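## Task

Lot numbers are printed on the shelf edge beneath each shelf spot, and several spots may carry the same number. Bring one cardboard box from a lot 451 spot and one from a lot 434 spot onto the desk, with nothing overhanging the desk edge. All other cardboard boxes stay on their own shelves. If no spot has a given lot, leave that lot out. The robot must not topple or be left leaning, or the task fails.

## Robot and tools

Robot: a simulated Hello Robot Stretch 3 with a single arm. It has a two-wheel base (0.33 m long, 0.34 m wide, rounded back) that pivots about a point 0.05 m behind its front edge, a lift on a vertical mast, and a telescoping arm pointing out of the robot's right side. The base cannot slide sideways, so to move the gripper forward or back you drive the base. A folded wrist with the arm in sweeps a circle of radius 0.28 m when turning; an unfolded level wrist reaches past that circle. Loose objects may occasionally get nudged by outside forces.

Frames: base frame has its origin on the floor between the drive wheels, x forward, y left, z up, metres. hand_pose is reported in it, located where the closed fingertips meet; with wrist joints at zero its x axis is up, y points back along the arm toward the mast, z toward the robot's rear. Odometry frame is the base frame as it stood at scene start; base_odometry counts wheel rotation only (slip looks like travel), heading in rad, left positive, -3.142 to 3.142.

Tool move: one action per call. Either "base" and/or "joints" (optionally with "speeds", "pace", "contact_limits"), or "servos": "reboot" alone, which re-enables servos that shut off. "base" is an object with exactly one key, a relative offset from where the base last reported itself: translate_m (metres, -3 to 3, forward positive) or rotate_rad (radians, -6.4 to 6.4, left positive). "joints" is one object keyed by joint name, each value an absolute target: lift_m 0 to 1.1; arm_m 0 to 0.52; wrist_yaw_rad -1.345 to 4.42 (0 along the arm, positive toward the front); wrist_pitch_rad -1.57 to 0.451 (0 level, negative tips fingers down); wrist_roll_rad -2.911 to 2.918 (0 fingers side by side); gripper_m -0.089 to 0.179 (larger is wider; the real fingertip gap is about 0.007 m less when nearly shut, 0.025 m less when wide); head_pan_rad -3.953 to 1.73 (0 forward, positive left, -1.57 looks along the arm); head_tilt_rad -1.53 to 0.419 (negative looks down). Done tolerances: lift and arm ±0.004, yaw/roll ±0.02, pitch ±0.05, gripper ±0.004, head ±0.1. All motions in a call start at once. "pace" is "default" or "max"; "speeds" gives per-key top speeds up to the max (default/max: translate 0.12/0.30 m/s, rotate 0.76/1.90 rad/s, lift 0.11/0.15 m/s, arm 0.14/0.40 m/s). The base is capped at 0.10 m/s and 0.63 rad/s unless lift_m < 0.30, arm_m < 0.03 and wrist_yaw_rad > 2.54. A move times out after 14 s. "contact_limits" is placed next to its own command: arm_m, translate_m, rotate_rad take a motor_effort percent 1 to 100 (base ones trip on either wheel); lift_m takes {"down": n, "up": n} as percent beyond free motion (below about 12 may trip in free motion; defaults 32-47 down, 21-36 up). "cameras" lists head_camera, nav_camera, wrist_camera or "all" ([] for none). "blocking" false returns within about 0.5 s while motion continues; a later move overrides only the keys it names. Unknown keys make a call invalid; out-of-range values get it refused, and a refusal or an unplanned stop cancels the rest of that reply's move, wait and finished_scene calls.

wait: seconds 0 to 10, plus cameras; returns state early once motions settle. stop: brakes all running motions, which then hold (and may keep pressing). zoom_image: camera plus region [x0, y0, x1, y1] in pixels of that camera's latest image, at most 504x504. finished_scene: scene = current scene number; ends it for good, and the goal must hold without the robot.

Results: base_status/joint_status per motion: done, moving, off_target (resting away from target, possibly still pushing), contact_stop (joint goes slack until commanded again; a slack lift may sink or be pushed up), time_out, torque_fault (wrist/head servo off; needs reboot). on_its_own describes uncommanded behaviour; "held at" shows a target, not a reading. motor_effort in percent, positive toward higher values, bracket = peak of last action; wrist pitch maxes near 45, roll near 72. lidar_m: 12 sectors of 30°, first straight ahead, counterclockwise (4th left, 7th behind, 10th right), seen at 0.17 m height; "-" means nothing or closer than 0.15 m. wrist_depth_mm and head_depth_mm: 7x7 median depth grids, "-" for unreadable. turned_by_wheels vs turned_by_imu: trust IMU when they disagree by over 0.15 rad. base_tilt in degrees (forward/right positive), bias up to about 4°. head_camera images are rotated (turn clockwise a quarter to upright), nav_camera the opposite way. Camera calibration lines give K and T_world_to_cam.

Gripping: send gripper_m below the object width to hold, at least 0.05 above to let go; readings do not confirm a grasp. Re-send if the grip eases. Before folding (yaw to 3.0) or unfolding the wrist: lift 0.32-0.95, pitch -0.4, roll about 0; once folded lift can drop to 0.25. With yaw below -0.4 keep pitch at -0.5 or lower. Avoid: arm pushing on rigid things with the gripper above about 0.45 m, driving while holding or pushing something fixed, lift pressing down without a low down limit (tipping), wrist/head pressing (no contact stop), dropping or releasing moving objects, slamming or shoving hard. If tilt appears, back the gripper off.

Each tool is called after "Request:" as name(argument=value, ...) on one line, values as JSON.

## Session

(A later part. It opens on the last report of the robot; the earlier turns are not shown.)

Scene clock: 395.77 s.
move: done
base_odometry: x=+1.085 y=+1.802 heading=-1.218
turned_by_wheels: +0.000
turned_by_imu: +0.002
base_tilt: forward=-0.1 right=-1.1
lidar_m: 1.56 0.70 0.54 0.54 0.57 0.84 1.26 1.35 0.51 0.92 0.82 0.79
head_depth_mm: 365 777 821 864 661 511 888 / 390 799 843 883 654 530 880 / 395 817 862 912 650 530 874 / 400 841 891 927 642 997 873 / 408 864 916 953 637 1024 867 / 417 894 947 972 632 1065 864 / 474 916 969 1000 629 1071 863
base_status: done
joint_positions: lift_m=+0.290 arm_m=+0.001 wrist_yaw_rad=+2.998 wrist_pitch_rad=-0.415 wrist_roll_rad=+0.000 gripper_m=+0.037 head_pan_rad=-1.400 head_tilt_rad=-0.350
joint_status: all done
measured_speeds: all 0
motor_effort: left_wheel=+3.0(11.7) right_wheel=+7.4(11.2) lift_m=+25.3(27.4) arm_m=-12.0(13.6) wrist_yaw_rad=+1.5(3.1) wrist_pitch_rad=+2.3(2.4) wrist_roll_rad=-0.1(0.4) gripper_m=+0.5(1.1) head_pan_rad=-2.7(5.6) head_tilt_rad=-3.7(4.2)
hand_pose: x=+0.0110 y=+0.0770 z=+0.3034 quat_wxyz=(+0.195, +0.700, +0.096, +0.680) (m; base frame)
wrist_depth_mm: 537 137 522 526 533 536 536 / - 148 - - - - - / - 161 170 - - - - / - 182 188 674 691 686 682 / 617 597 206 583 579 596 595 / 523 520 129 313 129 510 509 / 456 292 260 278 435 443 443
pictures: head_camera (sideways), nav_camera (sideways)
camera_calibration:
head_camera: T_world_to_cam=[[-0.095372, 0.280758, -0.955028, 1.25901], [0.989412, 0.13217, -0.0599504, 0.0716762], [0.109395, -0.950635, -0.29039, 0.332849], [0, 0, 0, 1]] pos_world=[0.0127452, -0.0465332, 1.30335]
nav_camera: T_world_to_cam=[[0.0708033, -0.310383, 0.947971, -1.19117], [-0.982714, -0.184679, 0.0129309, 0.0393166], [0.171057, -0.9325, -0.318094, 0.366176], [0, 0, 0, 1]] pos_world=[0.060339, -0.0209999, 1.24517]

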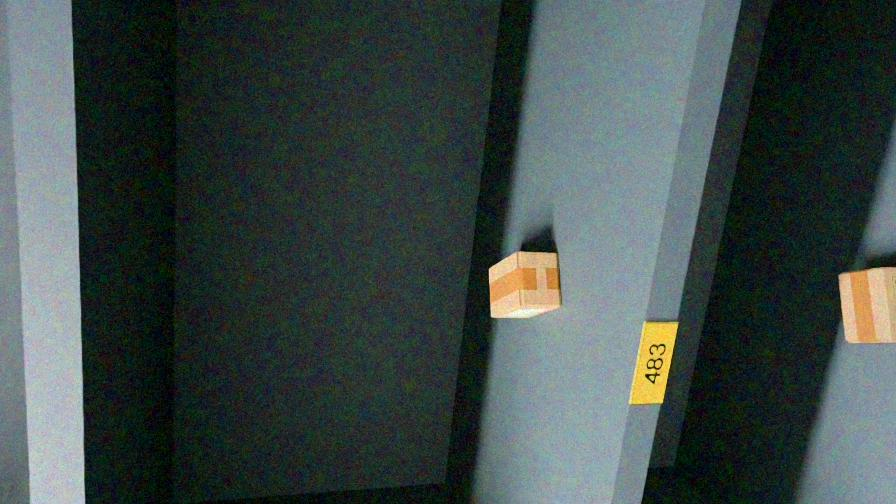

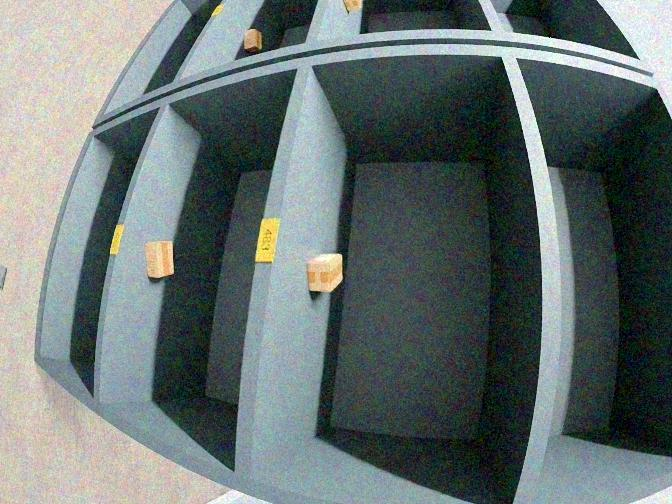

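Request:
zoom_image(camera="nav_camera", region=[80, 190, 180, 290])

Request:
move(base={"translate_m":0.7}, joints={"head_pan_rad":-1.4,"head_tilt_rad":-0.55}, cameras=["nav_camera","head_camera"])

Request:
zoom_image(camera="nav_camera", region=[60, 150, 360, 350])

Request:
move(base={"translate_m":0.7}, cameras=["nav_camera","head_camera"])

Request:
zoom_image(camera="nav_camera", region=[60, 150, 360, 350])

Scaled by 5.040 from the camera's 672x504 image, which has a finer 792x594 frame.

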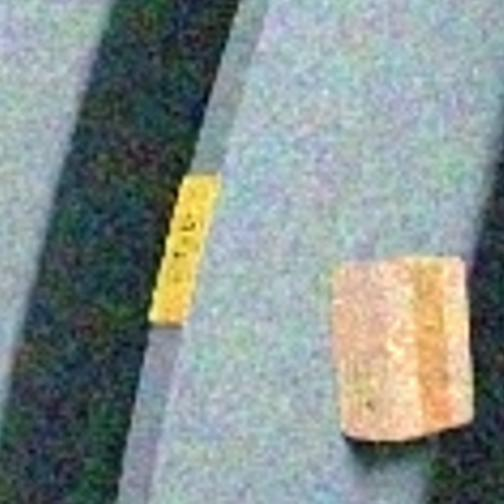

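Scene clock: 416.67 s.
move: done
base_odometry: x=+1.326 y=+1.145 heading=-1.218
turned_by_wheels: +0.000
turned_by_imu: +0.000
base_tilt: forward=-0.3 right=-1.2
lidar_m: 1.38 0.62 0.48 0.47 0.51 0.74 1.95 1.04 1.00 0.53 1.05 1.02
head_depth_mm: 415 449 486 535 1055 918 799 / 779 463 496 553 616 711 795 / 807 880 933 650 1109 834 845 / 830 903 955 641 1148 907 1139 / 851 925 975 672 1145 901 1155 / 877 951 999 704 1131 921 1175 / 899 982 984 699 1118 918 1178
base_status: done
joint_positions: lift_m=+0.290 arm_m=+0.001 wrist_yaw_rad=+2.998 wrist_pitch_rad=-0.415 wrist_roll_rad=+0.000 gripper_m=+0.037 head_pan_rad=-1.400 head_tilt_rad=-0.550
joint_status: all done
measured_speeds: all 0
motor_effort: left_wheel=+8.1(11.9) right_wheel=+1.9(11.2) lift_m=+24.0(25.6) arm_m=-10.6(12.0) wrist_yaw_rad=+2.1(3.4) wrist_pitch_rad=+2.2(2.4) wrist_roll_rad=-0.2(0.4) gripper_m=+0.3(0.9) head_pan_rad=-2.9(3.7) head_tilt_rad=+4.1(6.7)
hand_pose: x=+0.0110 y=+0.0770 z=+0.3034 quat_wxyz=(+0.195, +0.700, +0.096, +0.680) (m; base frame)
wrist_depth_mm: 471 137 476 478 479 481 483 / 520 148 507 522 522 519 522 / - 161 172 - - - - / - 179 187 - - - - / 614 574 205 583 573 592 585 / 522 522 128 313 129 506 506 / 454 291 260 281 436 446 440
pictures: head_camera (sideways), nav_camera (sideways)
camera_calibration:
head_camera: T_world_to_cam=[[-0.12655, 0.461929, -0.877842, 1.1585], [0.987276, 0.144549, -0.0662628, 0.0799056], [0.0962824, -0.875058, -0.474345, 0.57234], [0, 0, 0, 1]] pos_world=[0.0126124, -0.0458627, 1.29376]
nav_camera: T_world_to_cam=[[0.10165, -0.489715, 0.865937, -1.0843], [-0.982345, -0.186831, 0.00965592, 0.0436116], [0.157056, -0.85163, -0.50006, 0.603099], [0, 0, 0, 1]] pos_world=[0.058341, -0.00923305, 1.2401]

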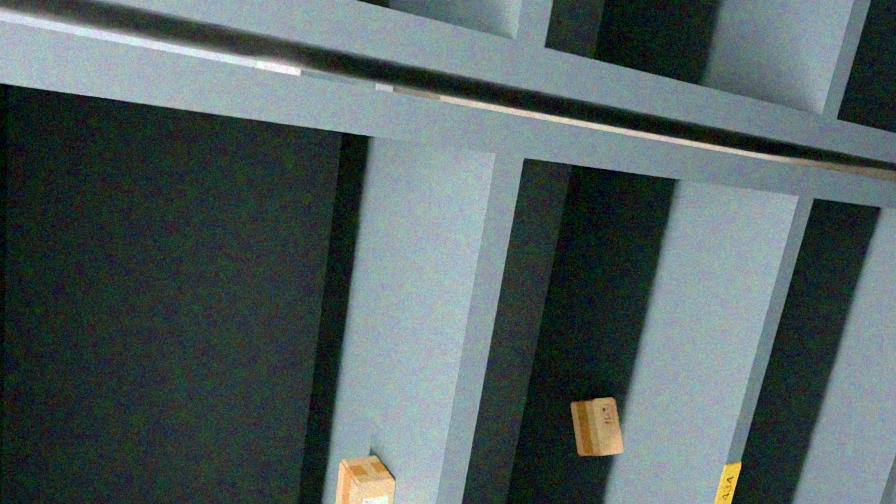

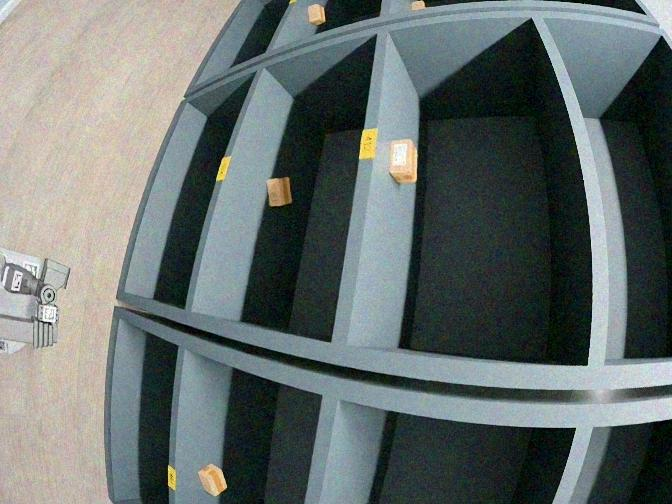

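Scaled by 1.680 from the camera's 672x504 image, which has a finer 792x594 frame.

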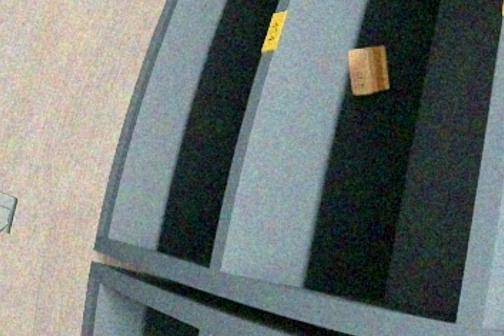

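Scene clock: 423.80 s.
move: done
base_odometry: x=+1.568 y=+0.488 heading=-1.218
turned_by_wheels: +0.000
turned_by_imu: +0.000
base_tilt: forward=-0.3 right=-1.1
lidar_m: 1.20 0.54 0.42 0.41 0.44 0.65 2.47 0.88 1.02 0.62 0.65 1.26
head_depth_mm: 824 888 942 664 1136 921 1152 / 840 914 970 696 1166 920 1172 / 835 922 972 691 1165 911 1194 / 547 613 697 684 962 904 1166 / 511 557 612 678 762 871 1031 / 910 1007 927 748 1138 983 1180 / 959 1053 987 1307 1127 1306 1184
base_status: done
joint_positions: lift_m=+0.290 arm_m=+0.001 wrist_yaw_rad=+2.998 wrist_pitch_rad=-0.415 wrist_roll_rad=+0.000 gripper_m=+0.037 head_pan_rad=-1.400 head_tilt_rad=-0.550
joint_status: not commanded
measured_speeds: all 0
motor_effort: left_wheel=+7.6(13.6) right_wheel=+1.8(10.8) lift_m=+23.7(24.2) arm_m=-9.5(11.1) wrist_yaw_rad=+1.4(3.7) wrist_pitch_rad=+2.2(2.4) wrist_roll_rad=+0.1(0.4) gripper_m=+0.2(0.9) head_pan_rad=-2.1(3.1) head_tilt_rad=+3.2(4.7)
hand_pose: x=+0.0110 y=+0.0770 z=+0.3034 quat_wxyz=(+0.195, +0.700, +0.096, +0.680) (m; base frame)
wrist_depth_mm: 417 137 414 419 421 420 419 / 455 147 447 451 453 459 458 / 493 162 479 493 496 501 502 / 549 182 192 539 538 539 548 / 591 579 202 156 157 578 576 / 526 523 129 312 129 508 508 / 455 292 259 281 431 440 441
pictures: head_camera (sideways), nav_camera (sideways)
camera_calibration:
head_camera: T_world_to_cam=[[-0.12655, 0.461929, -0.877842, 1.1585], [0.987276, 0.144549, -0.0662628, 0.0799056], [0.0962824, -0.875058, -0.474345, 0.57234], [0, 0, 0, 1]] pos_world=[0.0126124, -0.0458627, 1.29376]
nav_camera: T_world_to_cam=[[0.10165, -0.489715, 0.865937, -1.0843], [-0.982345, -0.186831, 0.00965592, 0.0436116], [0.157056, -0.85163, -0.50006, 0.603099], [0, 0, 0, 1]] pos_world=[0.058341, -0.00923305, 1.2401]

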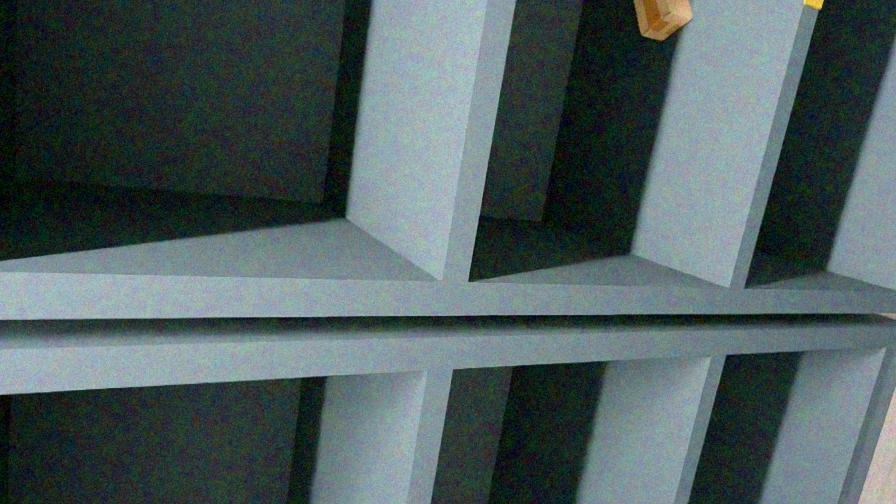

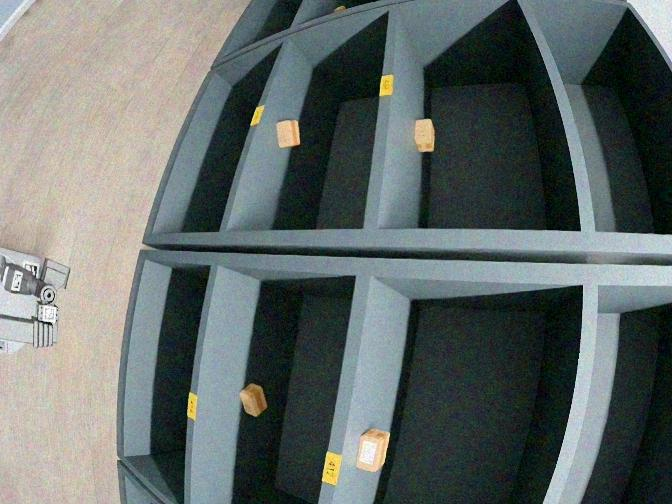

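Scaled by 1.680 from the camera's 672x504 image, which has a finer 792x594 frame.

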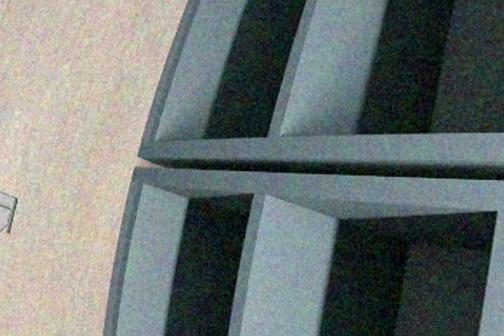

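Robot is drifting toward the wall (left). Zoom the four labels.

Request:
zoom_image(camera="nav_camera", region=[240, 60, 440, 160])

Request:
zoom_image(camera="nav_camera", region=[160, 370, 400, 500])

Request:
move(base={"rotate_rad":-0.12}, joints={"head_pan_rad":-0.9}, cameras=["nav_camera","head_camera"])

Request:
zoom_image(camera="nav_camera", region=[260, 200, 460, 360])

Scaled by 2.520 from the camera's 672x504 image, which has a finer 792x594 frame.

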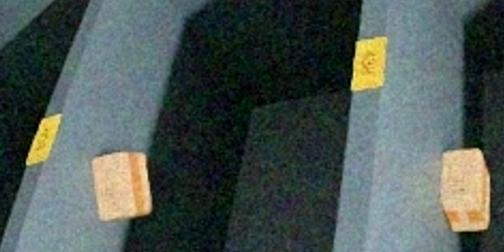

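Scaled by 2.100 from the camera's 672x504 image, which has a finer 792x594 frame.

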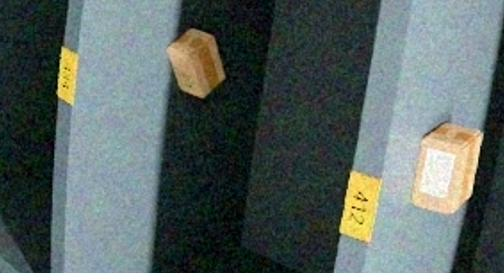

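Scene clock: 432.03 s.
move: done
base_odometry: x=+1.568 y=+0.488 heading=-1.337
turned_by_wheels: -0.120
turned_by_imu: -0.118
base_tilt: forward=-0.3 right=-1.1
lidar_m: 1.79 0.60 0.43 0.41 0.42 0.57 1.46 0.88 0.90 0.79 0.62 1.27
head_depth_mm: 497 531 574 622 865 920 1123 / 937 999 618 675 724 825 1031 / 1001 1083 1053 781 1154 912 1030 / 1075 1169 1025 1369 1147 1323 1206 / 1159 1268 1017 1489 1148 1438 1244 / 1193 1297 1088 1483 1229 1424 1249 / 1094 1170 1183 1349 1462 1462 1246
base_status: done
joint_positions: lift_m=+0.290 arm_m=+0.001 wrist_yaw_rad=+2.998 wrist_pitch_rad=-0.415 wrist_roll_rad=+0.000 gripper_m=+0.037 head_pan_rad=-0.890 head_tilt_rad=-0.550
joint_status: all done
measured_speeds: all 0
motor_effort: left_wheel=+7.6(12.2) right_wheel=-9.1(12.5) lift_m=+24.1(24.5) arm_m=-9.3(9.9) wrist_yaw_rad=+2.4(3.7) wrist_pitch_rad=+2.1(2.3) wrist_roll_rad=-0.1(0.3) gripper_m=+0.5(0.8) head_pan_rad=+0.7(7.0) head_tilt_rad=+2.4(3.2)
hand_pose: x=+0.0110 y=+0.0770 z=+0.3034 quat_wxyz=(+0.195, +0.700, +0.096, +0.680) (m; base frame)
wrist_depth_mm: 382 137 408 425 438 449 468 / 415 148 440 458 474 494 509 / 459 161 470 498 525 528 541 / 497 186 516 540 - - - / 522 525 202 155 555 600 591 / 521 520 129 313 129 506 504 / 451 292 261 281 437 443 441
pictures: head_camera (sideways), nav_camera (sideways)
camera_calibration:
head_camera: T_world_to_cam=[[-0.336062, 0.341241, -0.877848, 1.15979], [0.790851, 0.608413, -0.0662528, 0.0810788], [0.511485, -0.716511, -0.474335, 0.569783], [0, 0, 0, 1]] pos_world=[0.0342047, -0.0368409, 1.29376]
nav_camera: T_world_to_cam=[[0.327892, -0.377654, 0.865947, -1.08573], [-0.76593, -0.642851, 0.009662, 0.0422524], [0.553026, -0.666423, -0.500043, 0.600597], [0, 0, 0, 1]] pos_world=[0.0562191, 0.0173825, 1.2401]

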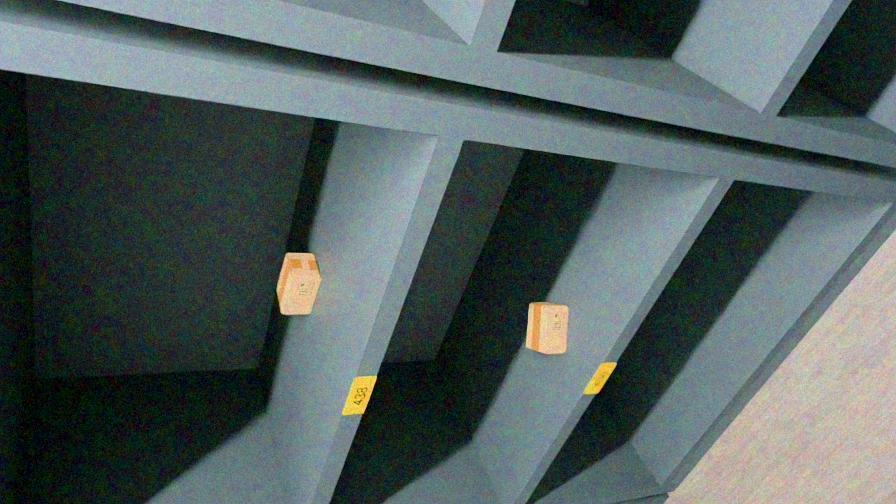

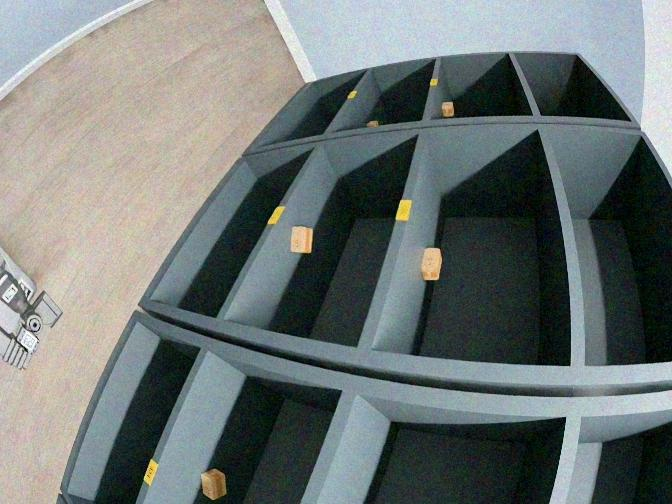

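Scaled by 2.520 from the camera's 672x504 image, which has a finer 792x594 frame.

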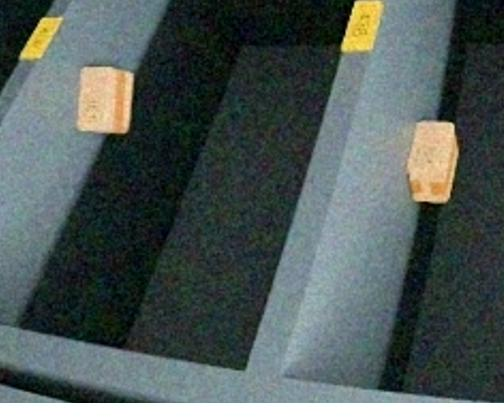

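Request:
zoom_image(camera="head_camera", region=[560, 340, 640, 420])

Request:
move(joints={"head_pan_rad":-1.5,"head_tilt_rad":-0.8}, cameras=["nav_camera","head_camera"])

Request:
zoom_image(camera="nav_camera", region=[180, 340, 380, 500])

Request:
move(base={"translate_m":0.65}, joints={"head_pan_rad":-1.0,"head_tilt_rad":-0.45}, cameras=["nav_camera","head_camera"])

Scaled by 6.300 from the camera's 896x504 image, which has a finer 1280x720 frame.

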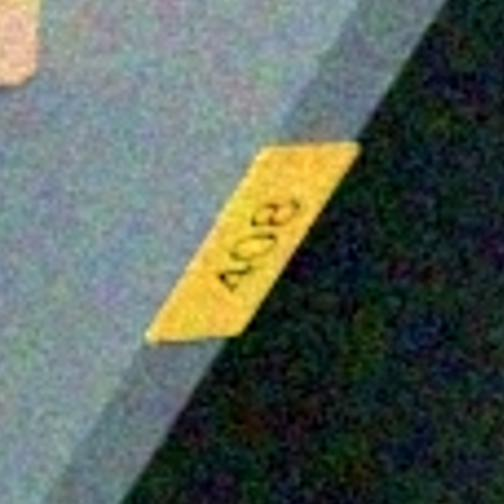

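Scene clock: 443.30 s.
move: done
base_odometry: x=+1.568 y=+0.488 heading=-1.337
turned_by_wheels: +0.000
turned_by_imu: +0.000
base_tilt: forward=-0.2 right=-1.2
lidar_m: 1.79 0.60 0.43 0.41 0.42 0.57 1.46 0.88 0.90 0.79 0.62 1.26
head_depth_mm: 865 680 660 1124 1005 1267 1147 / 869 804 652 1088 994 1263 1139 / 868 796 1142 1104 985 1257 1136 / 869 784 1152 1099 976 1244 1129 / 875 770 1079 1092 1226 1250 1124 / 685 685 669 827 973 1208 1114 / 500 563 654 811 1311 1239 1112
base_status: not commanded
joint_positions: lift_m=+0.290 arm_m=+0.001 wrist_yaw_rad=+2.998 wrist_pitch_rad=-0.415 wrist_roll_rad=+0.000 gripper_m=+0.037 head_pan_rad=-1.518 head_tilt_rad=-0.800
joint_status: all done
measured_speeds: all 0
motor_effort: left_wheel=+8.2(8.2) right_wheel=-9.2(9.8) lift_m=+23.9(24.8) arm_m=-8.6(9.7) wrist_yaw_rad=+1.3(2.9) wrist_pitch_rad=+2.3(2.3) wrist_roll_rad=+0.1(0.3) gripper_m=+0.8(0.8) head_pan_rad=-0.1(5.9) head_tilt_rad=-6.8(9.5)
hand_pose: x=+0.0110 y=+0.0770 z=+0.3034 quat_wxyz=(+0.195, +0.700, +0.096, +0.680) (m; base frame)
wrist_depth_mm: 381 137 410 422 435 447 462 / 419 148 440 457 474 488 504 / 453 161 468 502 518 536 544 / 494 186 512 537 - - - / 525 522 202 155 557 598 583 / 522 521 129 312 129 505 501 / 458 291 261 282 434 443 440
pictures: head_camera (sideways), nav_camera (sideways)
camera_calibration:
head_camera: T_world_to_cam=[[-0.0818778, 0.675724, -0.732593, 0.968843], [0.996529, 0.0443968, -0.0704259, 0.0851858], [-0.0150637, -0.735817, -0.677013, 0.836698], [0, 0, 0, 1]] pos_world=[0.00704045, -0.0427966, 1.28222]
nav_camera: T_world_to_cam=[[0.0537213, -0.696705, 0.715343, -0.88776], [-0.997414, -0.0716894, 0.0050829, 0.049669], [0.0477412, -0.713767, -0.698755, 0.862195], [0, 0, 0, 1]] pos_world=[0.0560699, 0.000460003, 1.23726]

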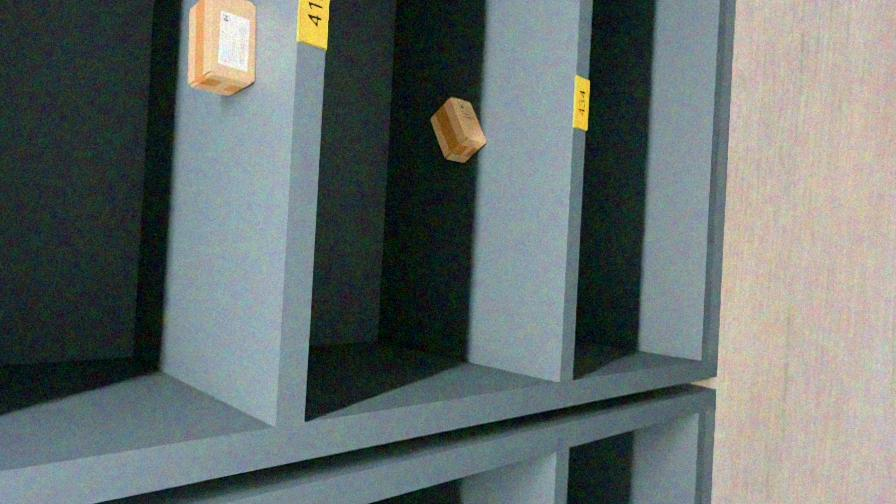

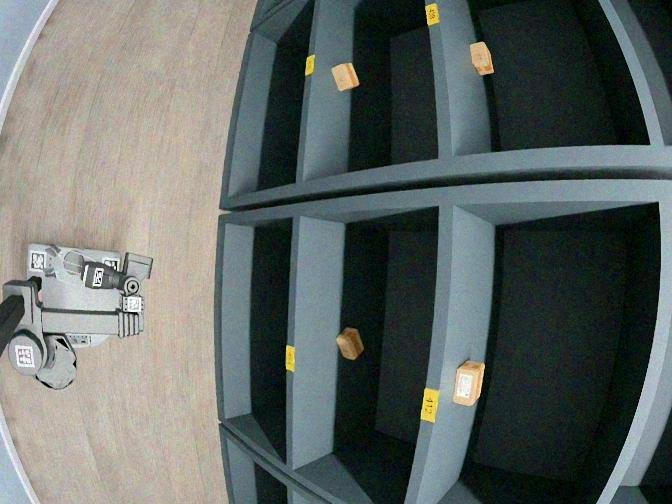

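Scaled by 2.520 from the camera's 672x504 image, which has a finer 792x594 frame.

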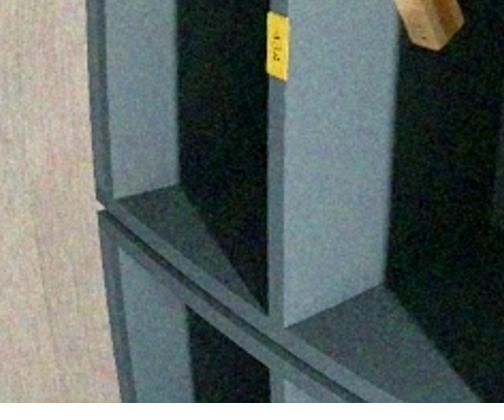

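Scene clock: 450.00 s.
move: done
base_odometry: x=+1.719 y=-0.144 heading=-1.337
turned_by_wheels: +0.000
turned_by_imu: +0.001
base_tilt: forward=-0.2 right=-1.2
lidar_m: 1.46 0.62 0.45 0.43 0.44 0.59 1.52 1.42 0.68 1.03 0.75 0.80
head_depth_mm: 570 894 945 835 646 1019 804 / 583 940 999 830 1151 1007 813 / 595 969 1046 818 1216 1005 878 / 609 801 873 805 1061 1000 1206 / 616 680 732 764 866 927 1057 / 619 667 728 792 890 997 1194 / 792 1305 1353 1536 1296 1456 1293
base_status: done
joint_positions: lift_m=+0.290 arm_m=+0.001 wrist_yaw_rad=+2.998 wrist_pitch_rad=-0.415 wrist_roll_rad=+0.000 gripper_m=+0.037 head_pan_rad=-1.000 head_tilt_rad=-0.448
joint_status: all done
measured_speeds: all 0
motor_effort: left_wheel=+8.8(11.8) right_wheel=+2.3(10.6) lift_m=+24.5(25.4) arm_m=-9.4(10.3) wrist_yaw_rad=+1.8(2.8) wrist_pitch_rad=+2.2(2.4) wrist_roll_rad=+0.2(0.4) gripper_m=+0.2(0.9) head_pan_rad=-2.9(5.6) head_tilt_rad=-3.1(7.4)
hand_pose: x=+0.0110 y=+0.0770 z=+0.3034 quat_wxyz=(+0.195, +0.700, +0.096, +0.680) (m; base frame)
wrist_depth_mm: 398 137 419 440 452 469 482 / 434 147 457 476 493 505 525 / 474 162 487 521 534 548 - / 517 186 190 - - - - / 539 543 202 159 562 594 590 / 522 518 129 312 129 508 506 / 456 290 261 282 434 442 442
pictures: head_camera (sideways), nav_camera (sideways)
camera_calibration:
head_camera: T_world_to_cam=[[-0.247055, 0.299172, -0.921662, 1.21638], [0.856517, 0.512219, -0.0633259, 0.0768174], [0.453147, -0.805064, -0.382792, 0.450977], [0, 0, 0, 1]] pos_world=[0.0303578, -0.0401884, 1.29859]
nav_camera: T_world_to_cam=[[0.235561, -0.335325, 0.912178, -1.14552], [-0.832534, -0.553857, 0.0113908, 0.0404474], [0.501397, -0.762102, -0.409636, 0.483282], [0, 0, 0, 1]] pos_world=[0.0611981, 0.00659042, 1.24243]

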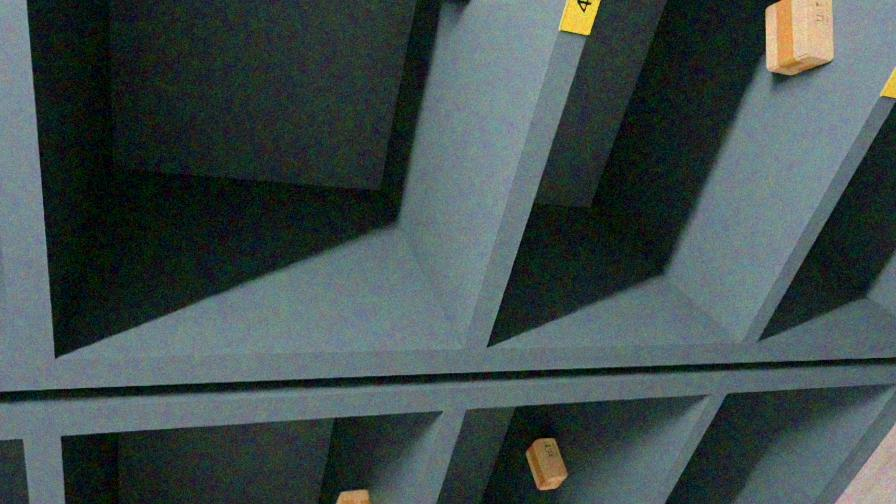

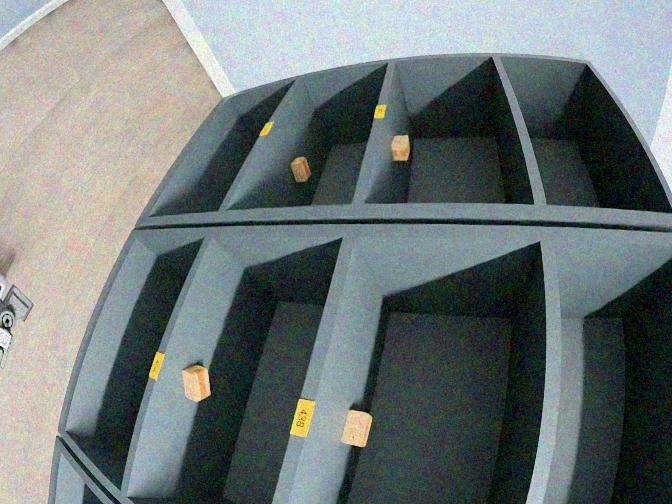

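Request:
move(base={"rotate_rad":0.091}, joints={"lift_m":0.6}, cameras=[])

Request:
move(base={"translate_m":-0.93}, joints={"head_pan_rad":-1.57,"head_tilt_rad":-0.7}, cameras=[])

Request:
move(joints={"wrist_yaw_rad":0,"wrist_pitch_rad":-0.4,"gripper_m":0.179}, cameras=["head_camera","wrist_camera"])

Scene clock: 474.37 s.
move: done
base_odometry: x=+1.719 y=-0.144 heading=-1.246
turned_by_wheels: +0.091
turned_by_imu: +0.089
base_tilt: forward=-0.4 right=-1.3
lidar_m: 1.35 0.57 0.44 0.43 0.45 0.65 2.22 1.38 0.68 1.03 0.74 1.48
head_depth_mm: 576 917 969 832 647 1016 807 / 589 952 1032 823 1172 1011 830 / 602 817 904 813 1145 1003 1176 / 619 692 755 782 923 966 1168 / 626 672 726 790 864 957 1069 / 947 1332 1374 1546 1300 1418 1271 / 995 1443 1483 1606 1292 1553 1329
base_status: done
joint_positions: lift_m=+0.600 arm_m=+0.001 wrist_yaw_rad=+2.998 wrist_pitch_rad=-0.415 wrist_roll_rad=+0.000 gripper_m=+0.037 head_pan_rad=-1.000 head_tilt_rad=-0.450
joint_status: all done
measured_speeds: all 0
motor_effort: left_wheel=-8.9(11.1) right_wheel=+9.5(11.7) lift_m=+30.8(34.6) arm_m=-9.9(9.9) wrist_yaw_rad=+1.8(2.8) wrist_pitch_rad=+2.2(2.3) wrist_roll_rad=-0.1(0.3) gripper_m=+0.6(0.8) head_pan_rad=-2.7(3.7) head_tilt_rad=-4.3(4.7)
hand_pose: x=+0.0110 y=+0.0770 z=+0.6134 quat_wxyz=(+0.195, +0.700, +0.096, +0.680) (m; base frame)
wrist_depth_mm: 424 137 431 439 437 440 451 / 460 148 458 472 479 483 484 / 501 162 501 519 523 529 525 / 536 181 187 - - - - / - - 203 150 152 - - / - - 129 - 126 - - / 763 - 261 762 752 747 759
pictures: none
No camera images: "cameras" was empty.

Scene clock: 484.80 s.
move: done
base_odometry: x=+1.423 y=+0.737 heading=-1.246
turned_by_wheels: +0.000
turned_by_imu: -0.001
base_tilt: forward=-0.4 right=-1.3
lidar_m: 1.53 0.65 0.50 0.49 0.51 0.74 2.37 0.70 0.65 0.97 0.69 1.47
head_depth_mm: 786 872 711 1031 1008 892 1117 / 787 874 704 1138 995 886 1135 / 793 883 695 1124 990 1213 1135 / 796 875 620 1136 974 1203 1132 / 800 881 631 1147 973 1196 1126 / 804 884 669 1145 970 1218 1140 / 808 889 660 1136 967 1190 1130
base_status: done
joint_positions: lift_m=+0.600 arm_m=+0.001 wrist_yaw_rad=+2.998 wrist_pitch_rad=-0.415 wrist_roll_rad=+0.000 gripper_m=+0.037 head_pan_rad=-1.570 head_tilt_rad=-0.700
joint_status: all done
measured_speeds: all 0
motor_effort: left_wheel=-3.9(13.1) right_wheel=-8.2(11.6) lift_m=+30.0(31.8) arm_m=-9.7(10.7) wrist_yaw_rad=+2.5(3.2) wrist_pitch_rad=+2.2(2.4) wrist_roll_rad=+0.0(0.4) gripper_m=+0.2(1.3) head_pan_rad=+3.3(5.3) head_tilt_rad=+2.6(8.4)
hand_pose: x=+0.0110 y=+0.0770 z=+0.6134 quat_wxyz=(+0.195, +0.700, +0.096, +0.680) (m; base frame)
wrist_depth_mm: 475 137 481 485 495 496 503 / 516 147 519 528 527 532 539 / - 161 170 - - - - / - 178 188 - - - - / - - 202 149 152 - - / - - 129 - 126 - 827 / 787 776 262 775 754 767 760
pictures: none
No camera images: "cameras" was empty.

Scene clock: 487.30 s.
move: done
base_odometry: x=+1.423 y=+0.737 heading=-1.246
turned_by_wheels: +0.000
turned_by_imu: +0.000
base_tilt: forward=-0.3 right=-1.2
lidar_m: 1.53 0.65 0.50 0.49 0.51 0.74 2.37 0.70 0.64 0.97 0.69 1.47
head_depth_mm: 782 871 710 1028 999 890 1118 / 786 877 703 1135 995 884 1133 / 795 881 694 1131 989 1206 1128 / 794 877 621 1131 977 1202 482 / 802 881 632 1145 974 1194 1120 / 804 885 670 1143 968 1221 1137 / 811 891 659 1134 964 1191 1132
base_status: not commanded
joint_positions: lift_m=+0.600 arm_m=+0.001 wrist_yaw_rad=+0.003 wrist_pitch_rad=-0.415 wrist_roll_rad=+0.000 gripper_m=+0.179 head_pan_rad=-1.570 head_tilt_rad=-0.700
joint_status: all done
measured_speeds: all 0
motor_effort: left_wheel=-3.8(4.2) right_wheel=-8.0(9.0) lift_m=+30.0(30.9) arm_m=-10.2(10.6) wrist_yaw_rad=-2.7(6.2) wrist_pitch_rad=+2.1(5.1) wrist_roll_rad=+0.0(0.3) gripper_m=+0.6(83.3) head_pan_rad=+3.0(3.9) head_tilt_rad=+2.4(3.7)
hand_pose: x=-0.0208 y=-0.3704 z=+0.6134 quat_wxyz=(+0.692, +0.147, -0.691, -0.145) (m; base frame)
wrist_depth_mm: 489 - - - - - 622 / 494 - - 486 - 508 536 / 455 451 445 439 439 434 429 / 377 369 362 348 346 343 344 / 483 146 - - - 331 319 / - 139 - - - - - / - 661 - - - - 105
pictures: head_camera (sideways), wrist_camera
camera_calibration:
head_camera: T_world_to_cam=[[-0.0468152, 0.602542, -0.796713, 1.05215], [0.997496, -0.0141285, -0.0692985, 0.0837052], [-0.0530116, -0.797962, -0.600371, 0.737183], [0, 0, 0, 1]] pos_world=[0.0048403, -0.0445362, 1.28665]
wrist_camera: T_world_to_cam=[[-0.998878, -0.0400276, -0.0253078, -0.0134812], [-0.00249992, 0.578228, -0.815872, 0.747149], [0.047291, -0.814893, -0.577679, 0.219719], [0, 0, 0, 1]] pos_world=[-0.021989, -0.253514, 0.736163]

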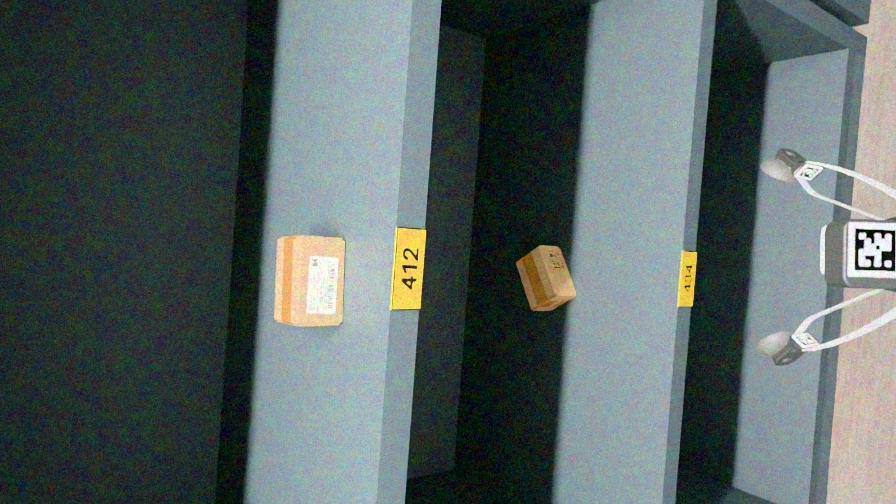

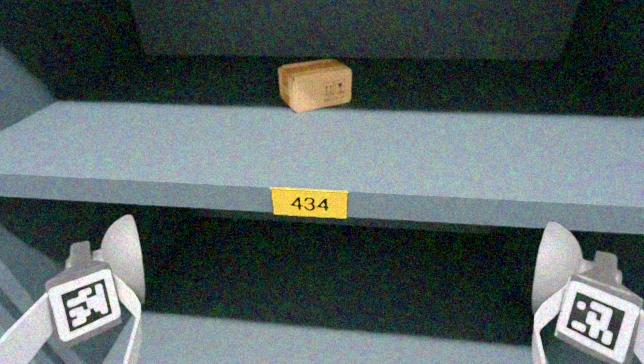

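Request:
move(base={"translate_m":-0.03}, joints={"wrist_yaw_rad":0.25,"wrist_pitch_rad":-0.32,"arm_m":0.22,"lift_m":0.56}, cameras=["wrist_camera"])

Scene clock: 503.57 s.
move: done
base_odometry: x=+1.413 y=+0.766 heading=-1.246
turned_by_wheels: +0.000
turned_by_imu: +0.000
base_tilt: forward=-0.2 right=-1.3
lidar_m: 1.54 0.66 0.50 0.49 0.52 0.74 2.33 1.30 0.63 0.97 0.71 1.47
head_depth_mm: 781 863 710 947 969 892 1088 / 788 876 702 1130 995 880 1109 / 787 877 693 1127 988 567 1104 / 794 873 649 1136 979 591 1119 / 798 875 618 1143 975 1198 1125 / 803 883 669 1140 968 1221 1138 / 807 885 658 1134 960 1210 1131
base_status: done
joint_positions: lift_m=+0.560 arm_m=+0.220 wrist_yaw_rad=+0.247 wrist_pitch_rad=-0.341 wrist_roll_rad=+0.000 gripper_m=+0.179 head_pan_rad=-1.570 head_tilt_rad=-0.700
joint_status: all done
measured_speeds: all 0
motor_effort: left_wheel=-3.7(10.0) right_wheel=-6.5(11.6) lift_m=+28.0(30.3) arm_m=+13.1(15.3) wrist_yaw_rad=+3.6(4.8) wrist_pitch_rad=+3.3(6.0) wrist_roll_rad=-0.1(0.3) gripper_m=+0.6(1.2) head_pan_rad=+3.5(3.9) head_tilt_rad=+2.1(3.6)
hand_pose: x=+0.0356 y=-0.5914 z=+0.5904 quat_wxyz=(+0.707, +0.205, -0.676, -0.033) (m; base frame)
wrist_depth_mm: 415 480 - - - - - / 422 495 - - - - - / 416 439 435 409 379 423 396 / 332 330 328 298 296 322 320 / 265 254 262 262 260 259 266 / 118 206 219 216 217 217 215 / 179 189 188 187 186 185 105
pictures: wrist_camera
camera_calibration:
wrist_camera: T_world_to_cam=[[-0.959228, -0.281733, -0.022548, -0.112548], [-0.126859, 0.500463, -0.856413, 0.838613], [0.252564, -0.818635, -0.515798, -0.0224113], [0, 0, 0, 1]] pos_world=[0.00408669, -0.469749, 0.704102]

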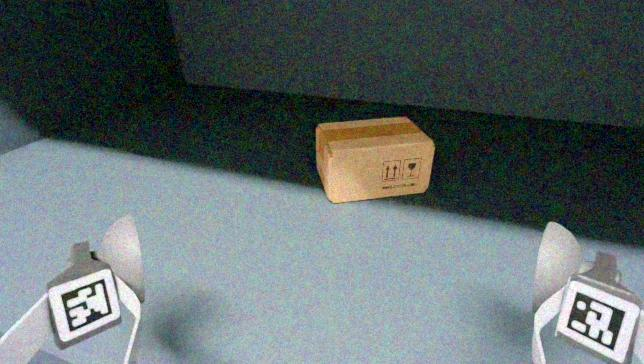

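Request:
move(base={"translate_m":0.006}, joints={"lift_m":0.52}, cameras=[])

Request:
move(joints={"arm_m":0.38}, contact_limits={"arm_m":40}, cameras=["wrist_camera"])

Request:
move(joints={"gripper_m":0.065}, cameras=["wrist_camera"])

Request:
move(joints={"gripper_m":0.055,"lift_m":0.58}, cameras=["wrist_camera"])

Scene clock: 516.40 s.
move: done
base_odometry: x=+1.415 y=+0.760 heading=-1.246
turned_by_wheels: +0.000
turned_by_imu: +0.000
base_tilt: forward=-0.4 right=-1.1
lidar_m: 1.54 0.66 0.50 0.49 0.52 0.74 2.34 1.30 0.63 0.97 0.71 1.47
head_depth_mm: 779 870 710 966 973 894 1092 / 784 876 700 1136 996 888 1115 / 789 881 693 1133 986 599 599 / 794 875 637 1131 979 675 1115 / 798 879 617 1140 971 873 1124 / 805 887 670 1139 969 1217 1132 / 810 892 659 1133 964 1218 1130
base_status: done
joint_positions: lift_m=+0.520 arm_m=+0.220 wrist_yaw_rad=+0.247 wrist_pitch_rad=-0.340 wrist_roll_rad=+0.000 gripper_m=+0.179 head_pan_rad=-1.570 head_tilt_rad=-0.700
joint_status: all done
measured_speeds: all 0
motor_effort: left_wheel=+4.0(7.7) right_wheel=+4.4(7.8) lift_m=+24.8(27.9) arm_m=+6.4(8.6) wrist_yaw_rad=+2.8(3.1) wrist_pitch_rad=+3.3(3.4) wrist_roll_rad=-0.1(0.3) gripper_m=+0.7(1.1) head_pan_rad=+3.4(3.9) head_tilt_rad=+2.0(3.1)
hand_pose: x=+0.0356 y=-0.5914 z=+0.5505 quat_wxyz=(+0.707, +0.205, -0.676, -0.033) (m; base frame)
wrist_depth_mm: 409 489 - - - - - / 418 463 456 449 271 436 - / 340 340 333 294 270 325 321 / 255 253 252 251 247 245 244 / 211 195 201 200 198 197 197 / 119 158 167 167 166 165 164 / 160 144 143 143 142 139 107
pictures: none
No camera images: "cameras" was empty.

Scene clock: 518.83 s.
move: done
base_odometry: x=+1.415 y=+0.760 heading=-1.246
turned_by_wheels: +0.000
turned_by_imu: +0.000
base_tilt: forward=-0.3 right=-1.2
lidar_m: 1.54 0.65 0.50 0.49 0.52 0.74 2.35 1.30 0.63 0.97 0.71 1.47
head_depth_mm: 780 865 708 970 972 891 1084 / 784 874 702 1132 990 883 1114 / 792 882 695 1124 961 638 1106 / 793 874 638 1139 811 1202 1126 / 799 878 619 1140 958 1199 1126 / 804 881 668 1140 970 1212 1137 / 809 893 660 1135 960 1213 1134
base_status: not commanded
joint_positions: lift_m=+0.520 arm_m=+0.380 wrist_yaw_rad=+0.247 wrist_pitch_rad=-0.340 wrist_roll_rad=+0.000 gripper_m=+0.179 head_pan_rad=-1.570 head_tilt_rad=-0.700
joint_status: all done
measured_speeds: all 0
motor_effort: left_wheel=+4.4(5.0) right_wheel=+4.3(5.2) lift_m=+30.1(31.3) arm_m=+13.8(15.5) wrist_yaw_rad=+1.8(3.8) wrist_pitch_rad=+3.2(3.4) wrist_roll_rad=-0.3(0.3) gripper_m=+0.4(1.2) head_pan_rad=+3.0(3.7) head_tilt_rad=+1.9(2.8)
contact_limits: arm_m 40 (drawing in: default 31, maximum 55; extending or still: default 40, maximum 69)
hand_pose: x=+0.0357 y=-0.7515 z=+0.5506 quat_wxyz=(+0.707, +0.205, -0.676, -0.033) (m; base frame)
wrist_depth_mm: 393 - - - - - - / 406 452 - - - - - / 340 336 334 331 307 304 285 / 253 252 239 152 234 245 242 / 210 193 127 126 133 197 196 / - 157 130 135 145 165 164 / 118 140 139 141 142 141 107
pictures: wrist_camera
camera_calibration:
wrist_camera: T_world_to_cam=[[-0.959154, -0.281985, -0.0225394, -0.158689], [-0.126774, 0.499707, -0.856867, 0.88434], [0.252886, -0.81901, -0.515044, -0.174711], [0, 0, 0, 1]] pos_world=[0.00408617, -0.629748, 0.664201]

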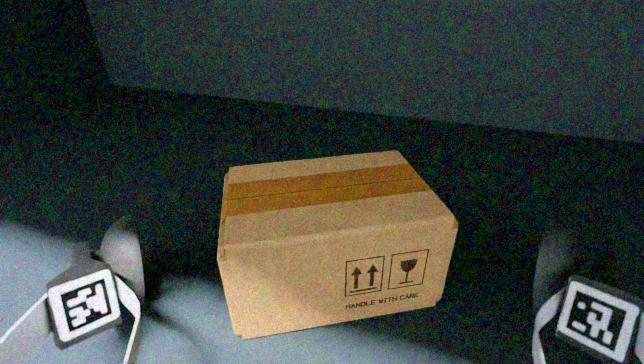

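Scene clock: 520.50 s.
move: done
base_odometry: x=+1.415 y=+0.760 heading=-1.246
turned_by_wheels: +0.000
turned_by_imu: +0.000
base_tilt: forward=-0.3 right=-1.3
lidar_m: 1.54 0.66 0.50 0.49 0.52 0.74 2.34 1.30 0.63 0.97 0.71 1.47
head_depth_mm: 776 869 709 969 967 892 1090 / 783 874 700 1134 994 886 1113 / 791 877 692 1129 960 635 1104 / 796 876 639 1135 811 1206 1127 / 801 878 619 1147 965 1197 1131 / 806 886 669 1135 967 1215 1133 / 807 890 660 1136 961 1206 1137
base_status: not commanded
joint_positions: lift_m=+0.520 arm_m=+0.380 wrist_yaw_rad=+0.247 wrist_pitch_rad=-0.326 wrist_roll_rad=+0.000 gripper_m=+0.066 head_pan_rad=-1.570 head_tilt_rad=-0.700
joint_status: all done
measured_speeds: all 0
motor_effort: left_wheel=+4.6(5.1) right_wheel=+4.1(5.3) lift_m=+29.0(30.7) arm_m=+12.7(13.8) wrist_yaw_rad=+1.8(3.4) wrist_pitch_rad=+0.7(3.2) wrist_roll_rad=-0.2(0.3) gripper_m=-13.1(85.8) head_pan_rad=+3.3(3.9) head_tilt_rad=+2.1(2.5)
contact_limits: arm_m 40 (drawing in: default 31, maximum 55; extending or still: default 40, maximum 69)
hand_pose: x=+0.0360 y=-0.7529 z=+0.5538 quat_wxyz=(+0.707, +0.200, -0.678, -0.028) (m; base frame)
wrist_depth_mm: 390 - - - - - - / 409 449 - - - - - / 356 352 350 345 322 317 - / 263 261 260 159 232 254 253 / 209 208 132 126 136 204 202 / 179 167 127 133 139 163 168 / 152 139 136 142 146 137 144
pictures: wrist_camera
camera_calibration:
wrist_camera: T_world_to_cam=[[-0.959091, -0.282245, -0.0219409, -0.159189], [-0.123989, 0.488469, -0.863727, 0.883036], [0.2545, -0.825673, -0.503481, -0.185748], [0, 0, 0, 1]] pos_world=[0.00408236, -0.629633, 0.665689]

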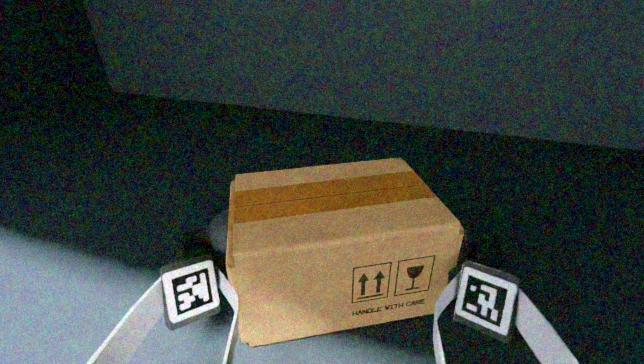

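Scene clock: 521.87 s.
move: done
base_odometry: x=+1.415 y=+0.760 heading=-1.246
turned_by_wheels: +0.000
turned_by_imu: +0.000
base_tilt: forward=-0.3 right=-1.3
lidar_m: 1.54 0.66 0.50 0.49 0.51 0.74 2.34 1.30 0.63 0.97 0.71 1.47
head_depth_mm: 781 869 711 968 969 891 1094 / 784 871 700 1130 996 863 482 / 791 879 693 1132 688 594 1110 / 796 877 638 1136 712 1205 1128 / 799 876 619 1141 942 1195 1124 / 803 882 666 1141 966 1216 1138 / 809 888 661 1133 962 1208 1135
base_status: not commanded
joint_positions: lift_m=+0.580 arm_m=+0.380 wrist_yaw_rad=+0.247 wrist_pitch_rad=-0.342 wrist_roll_rad=+0.000 gripper_m=+0.056 head_pan_rad=-1.570 head_tilt_rad=-0.700
joint_status: all done
measured_speeds: all 0
motor_effort: left_wheel=+4.4(5.0) right_wheel=+4.0(4.9) lift_m=+30.1(35.4) arm_m=+11.9(13.0) wrist_yaw_rad=+0.6(3.4) wrist_pitch_rad=+3.7(3.8) wrist_roll_rad=+0.2(0.3) gripper_m=-15.4(58.5) head_pan_rad=+2.8(3.5) head_tilt_rad=+1.3(2.4)
contact_limits: arm_m 40 (drawing in: default 31, maximum 55; extending or still: default 40, maximum 69)
hand_pose: x=+0.0356 y=-0.7512 z=+0.6100 quat_wxyz=(+0.707, +0.206, -0.676, -0.034) (m; base frame)
wrist_depth_mm: 393 - - - - - - / 406 - - - - - - / 416 457 428 - - - - / 369 369 382 159 178 338 - / 296 293 133 127 137 286 286 / 246 236 129 133 139 232 239 / 217 198 197 197 202 195 205
pictures: wrist_camera
camera_calibration:
wrist_camera: T_world_to_cam=[[-0.95916, -0.281963, -0.0225794, -0.157203], [-0.127368, 0.501785, -0.855564, 0.935964], [0.252567, -0.817746, -0.517205, -0.141577], [0, 0, 0, 1]] pos_world=[0.00418695, -0.629751, 0.724003]

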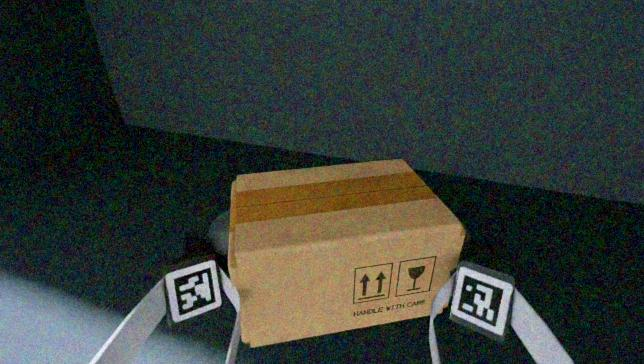

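Request:
move(joints={"arm_m":0}, cameras=[])

Request:
move(base={"translate_m":-1.1}, joints={"wrist_yaw_rad":0.2}, speeds={"translate_m":0.3}, cameras=["nav_camera"])

Scene clock: 540.03 s.
move: done
base_odometry: x=+1.415 y=+0.760 heading=-1.246
turned_by_wheels: +0.000
turned_by_imu: +0.000
base_tilt: forward=-0.4 right=-1.2
lidar_m: 1.54 0.66 0.50 0.49 0.52 0.74 2.34 1.30 0.63 0.97 0.71 1.47
head_depth_mm: 782 870 711 968 968 891 1092 / 787 874 703 1128 997 887 1135 / 790 882 693 1126 986 1205 1128 / 795 876 638 1138 982 871 1099 / 800 878 619 1143 975 847 638 / 807 883 667 1136 970 1218 1129 / 810 887 662 1138 963 1221 1133
base_status: not commanded
joint_positions: lift_m=+0.580 arm_m=+0.001 wrist_yaw_rad=+0.247 wrist_pitch_rad=-0.342 wrist_roll_rad=+0.000 gripper_m=+0.056 head_pan_rad=-1.570 head_tilt_rad=-0.700
joint_status: all done
measured_speeds: all 0
motor_effort: left_wheel=+4.4(5.1) right_wheel=+3.7(5.1) lift_m=+31.2(32.0) arm_m=-12.7(14.4) wrist_yaw_rad=+1.5(3.2) wrist_pitch_rad=+3.7(3.8) wrist_roll_rad=-0.1(0.3) gripper_m=-15.2(15.9) head_pan_rad=+2.8(3.7) head_tilt_rad=+1.2(2.1)
hand_pose: x=+0.0356 y=-0.3718 z=+0.6100 quat_wxyz=(+0.707, +0.206, -0.676, -0.034) (m; base frame)
wrist_depth_mm: 420 492 - - - - - / 430 498 - - - - - / 452 492 486 481 478 475 472 / 521 428 397 160 344 360 359 / - - 132 127 137 301 286 / - 123 129 133 139 - 282 / 798 123 134 142 - - -
pictures: none
No camera images: "cameras" was empty.

Scene clock: 552.17 s.
move: done
base_odometry: x=+1.064 y=+1.802 heading=-1.246
turned_by_wheels: +0.000
turned_by_imu: +0.000
base_tilt: forward=-0.3 right=-1.2
lidar_m: 1.75 0.74 0.57 0.56 0.59 0.84 1.25 1.32 0.49 0.90 0.85 0.78
head_depth_mm: 702 708 638 534 621 1303 1191 / 729 809 701 550 913 801 1001 / 733 815 693 545 995 835 1110 / 735 824 686 539 985 809 1059 / 739 828 678 557 978 809 644 / 746 834 622 552 968 839 1092 / 750 831 631 547 960 837 1088
base_status: done
joint_positions: lift_m=+0.580 arm_m=+0.001 wrist_yaw_rad=+0.203 wrist_pitch_rad=-0.342 wrist_roll_rad=+0.000 gripper_m=+0.056 head_pan_rad=-1.570 head_tilt_rad=-0.700
joint_status: all done
measured_speeds: all 0
motor_effort: left_wheel=-8.7(12.6) right_wheel=-2.0(11.9) lift_m=+24.4(31.3) arm_m=-9.5(13.4) wrist_yaw_rad=-2.9(5.5) wrist_pitch_rad=+3.6(3.8) wrist_roll_rad=-0.3(0.4) gripper_m=-14.8(16.0) head_pan_rad=+2.5(3.5) head_tilt_rad=+0.2(1.7)
hand_pose: x=+0.0254 y=-0.3741 z=+0.6100 quat_wxyz=(+0.706, +0.191, -0.681, -0.050) (m; base frame)
wrist_depth_mm: - - - - - - - / - - - - - - - / - - 382 - - - - / - - 389 159 159 - 325 / - - 132 127 137 288 287 / - - 129 133 139 241 241 / - - 134 141 - 119 236
pictures: nav_camera (sideways)
camera_calibration:
nav_camera: T_world_to_cam=[[0.0175564, -0.623615, 0.781534, -0.973774], [-0.999788, -0.0193881, 0.00698868, 0.0471296], [0.0107943, -0.781491, -0.623823, 0.764928], [0, 0, 0, 1]] pos_world=[0.0559587, -0.0085624, 1.23789]

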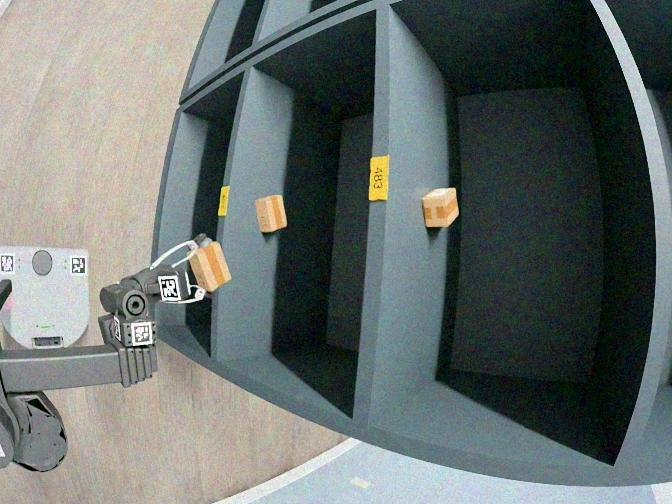

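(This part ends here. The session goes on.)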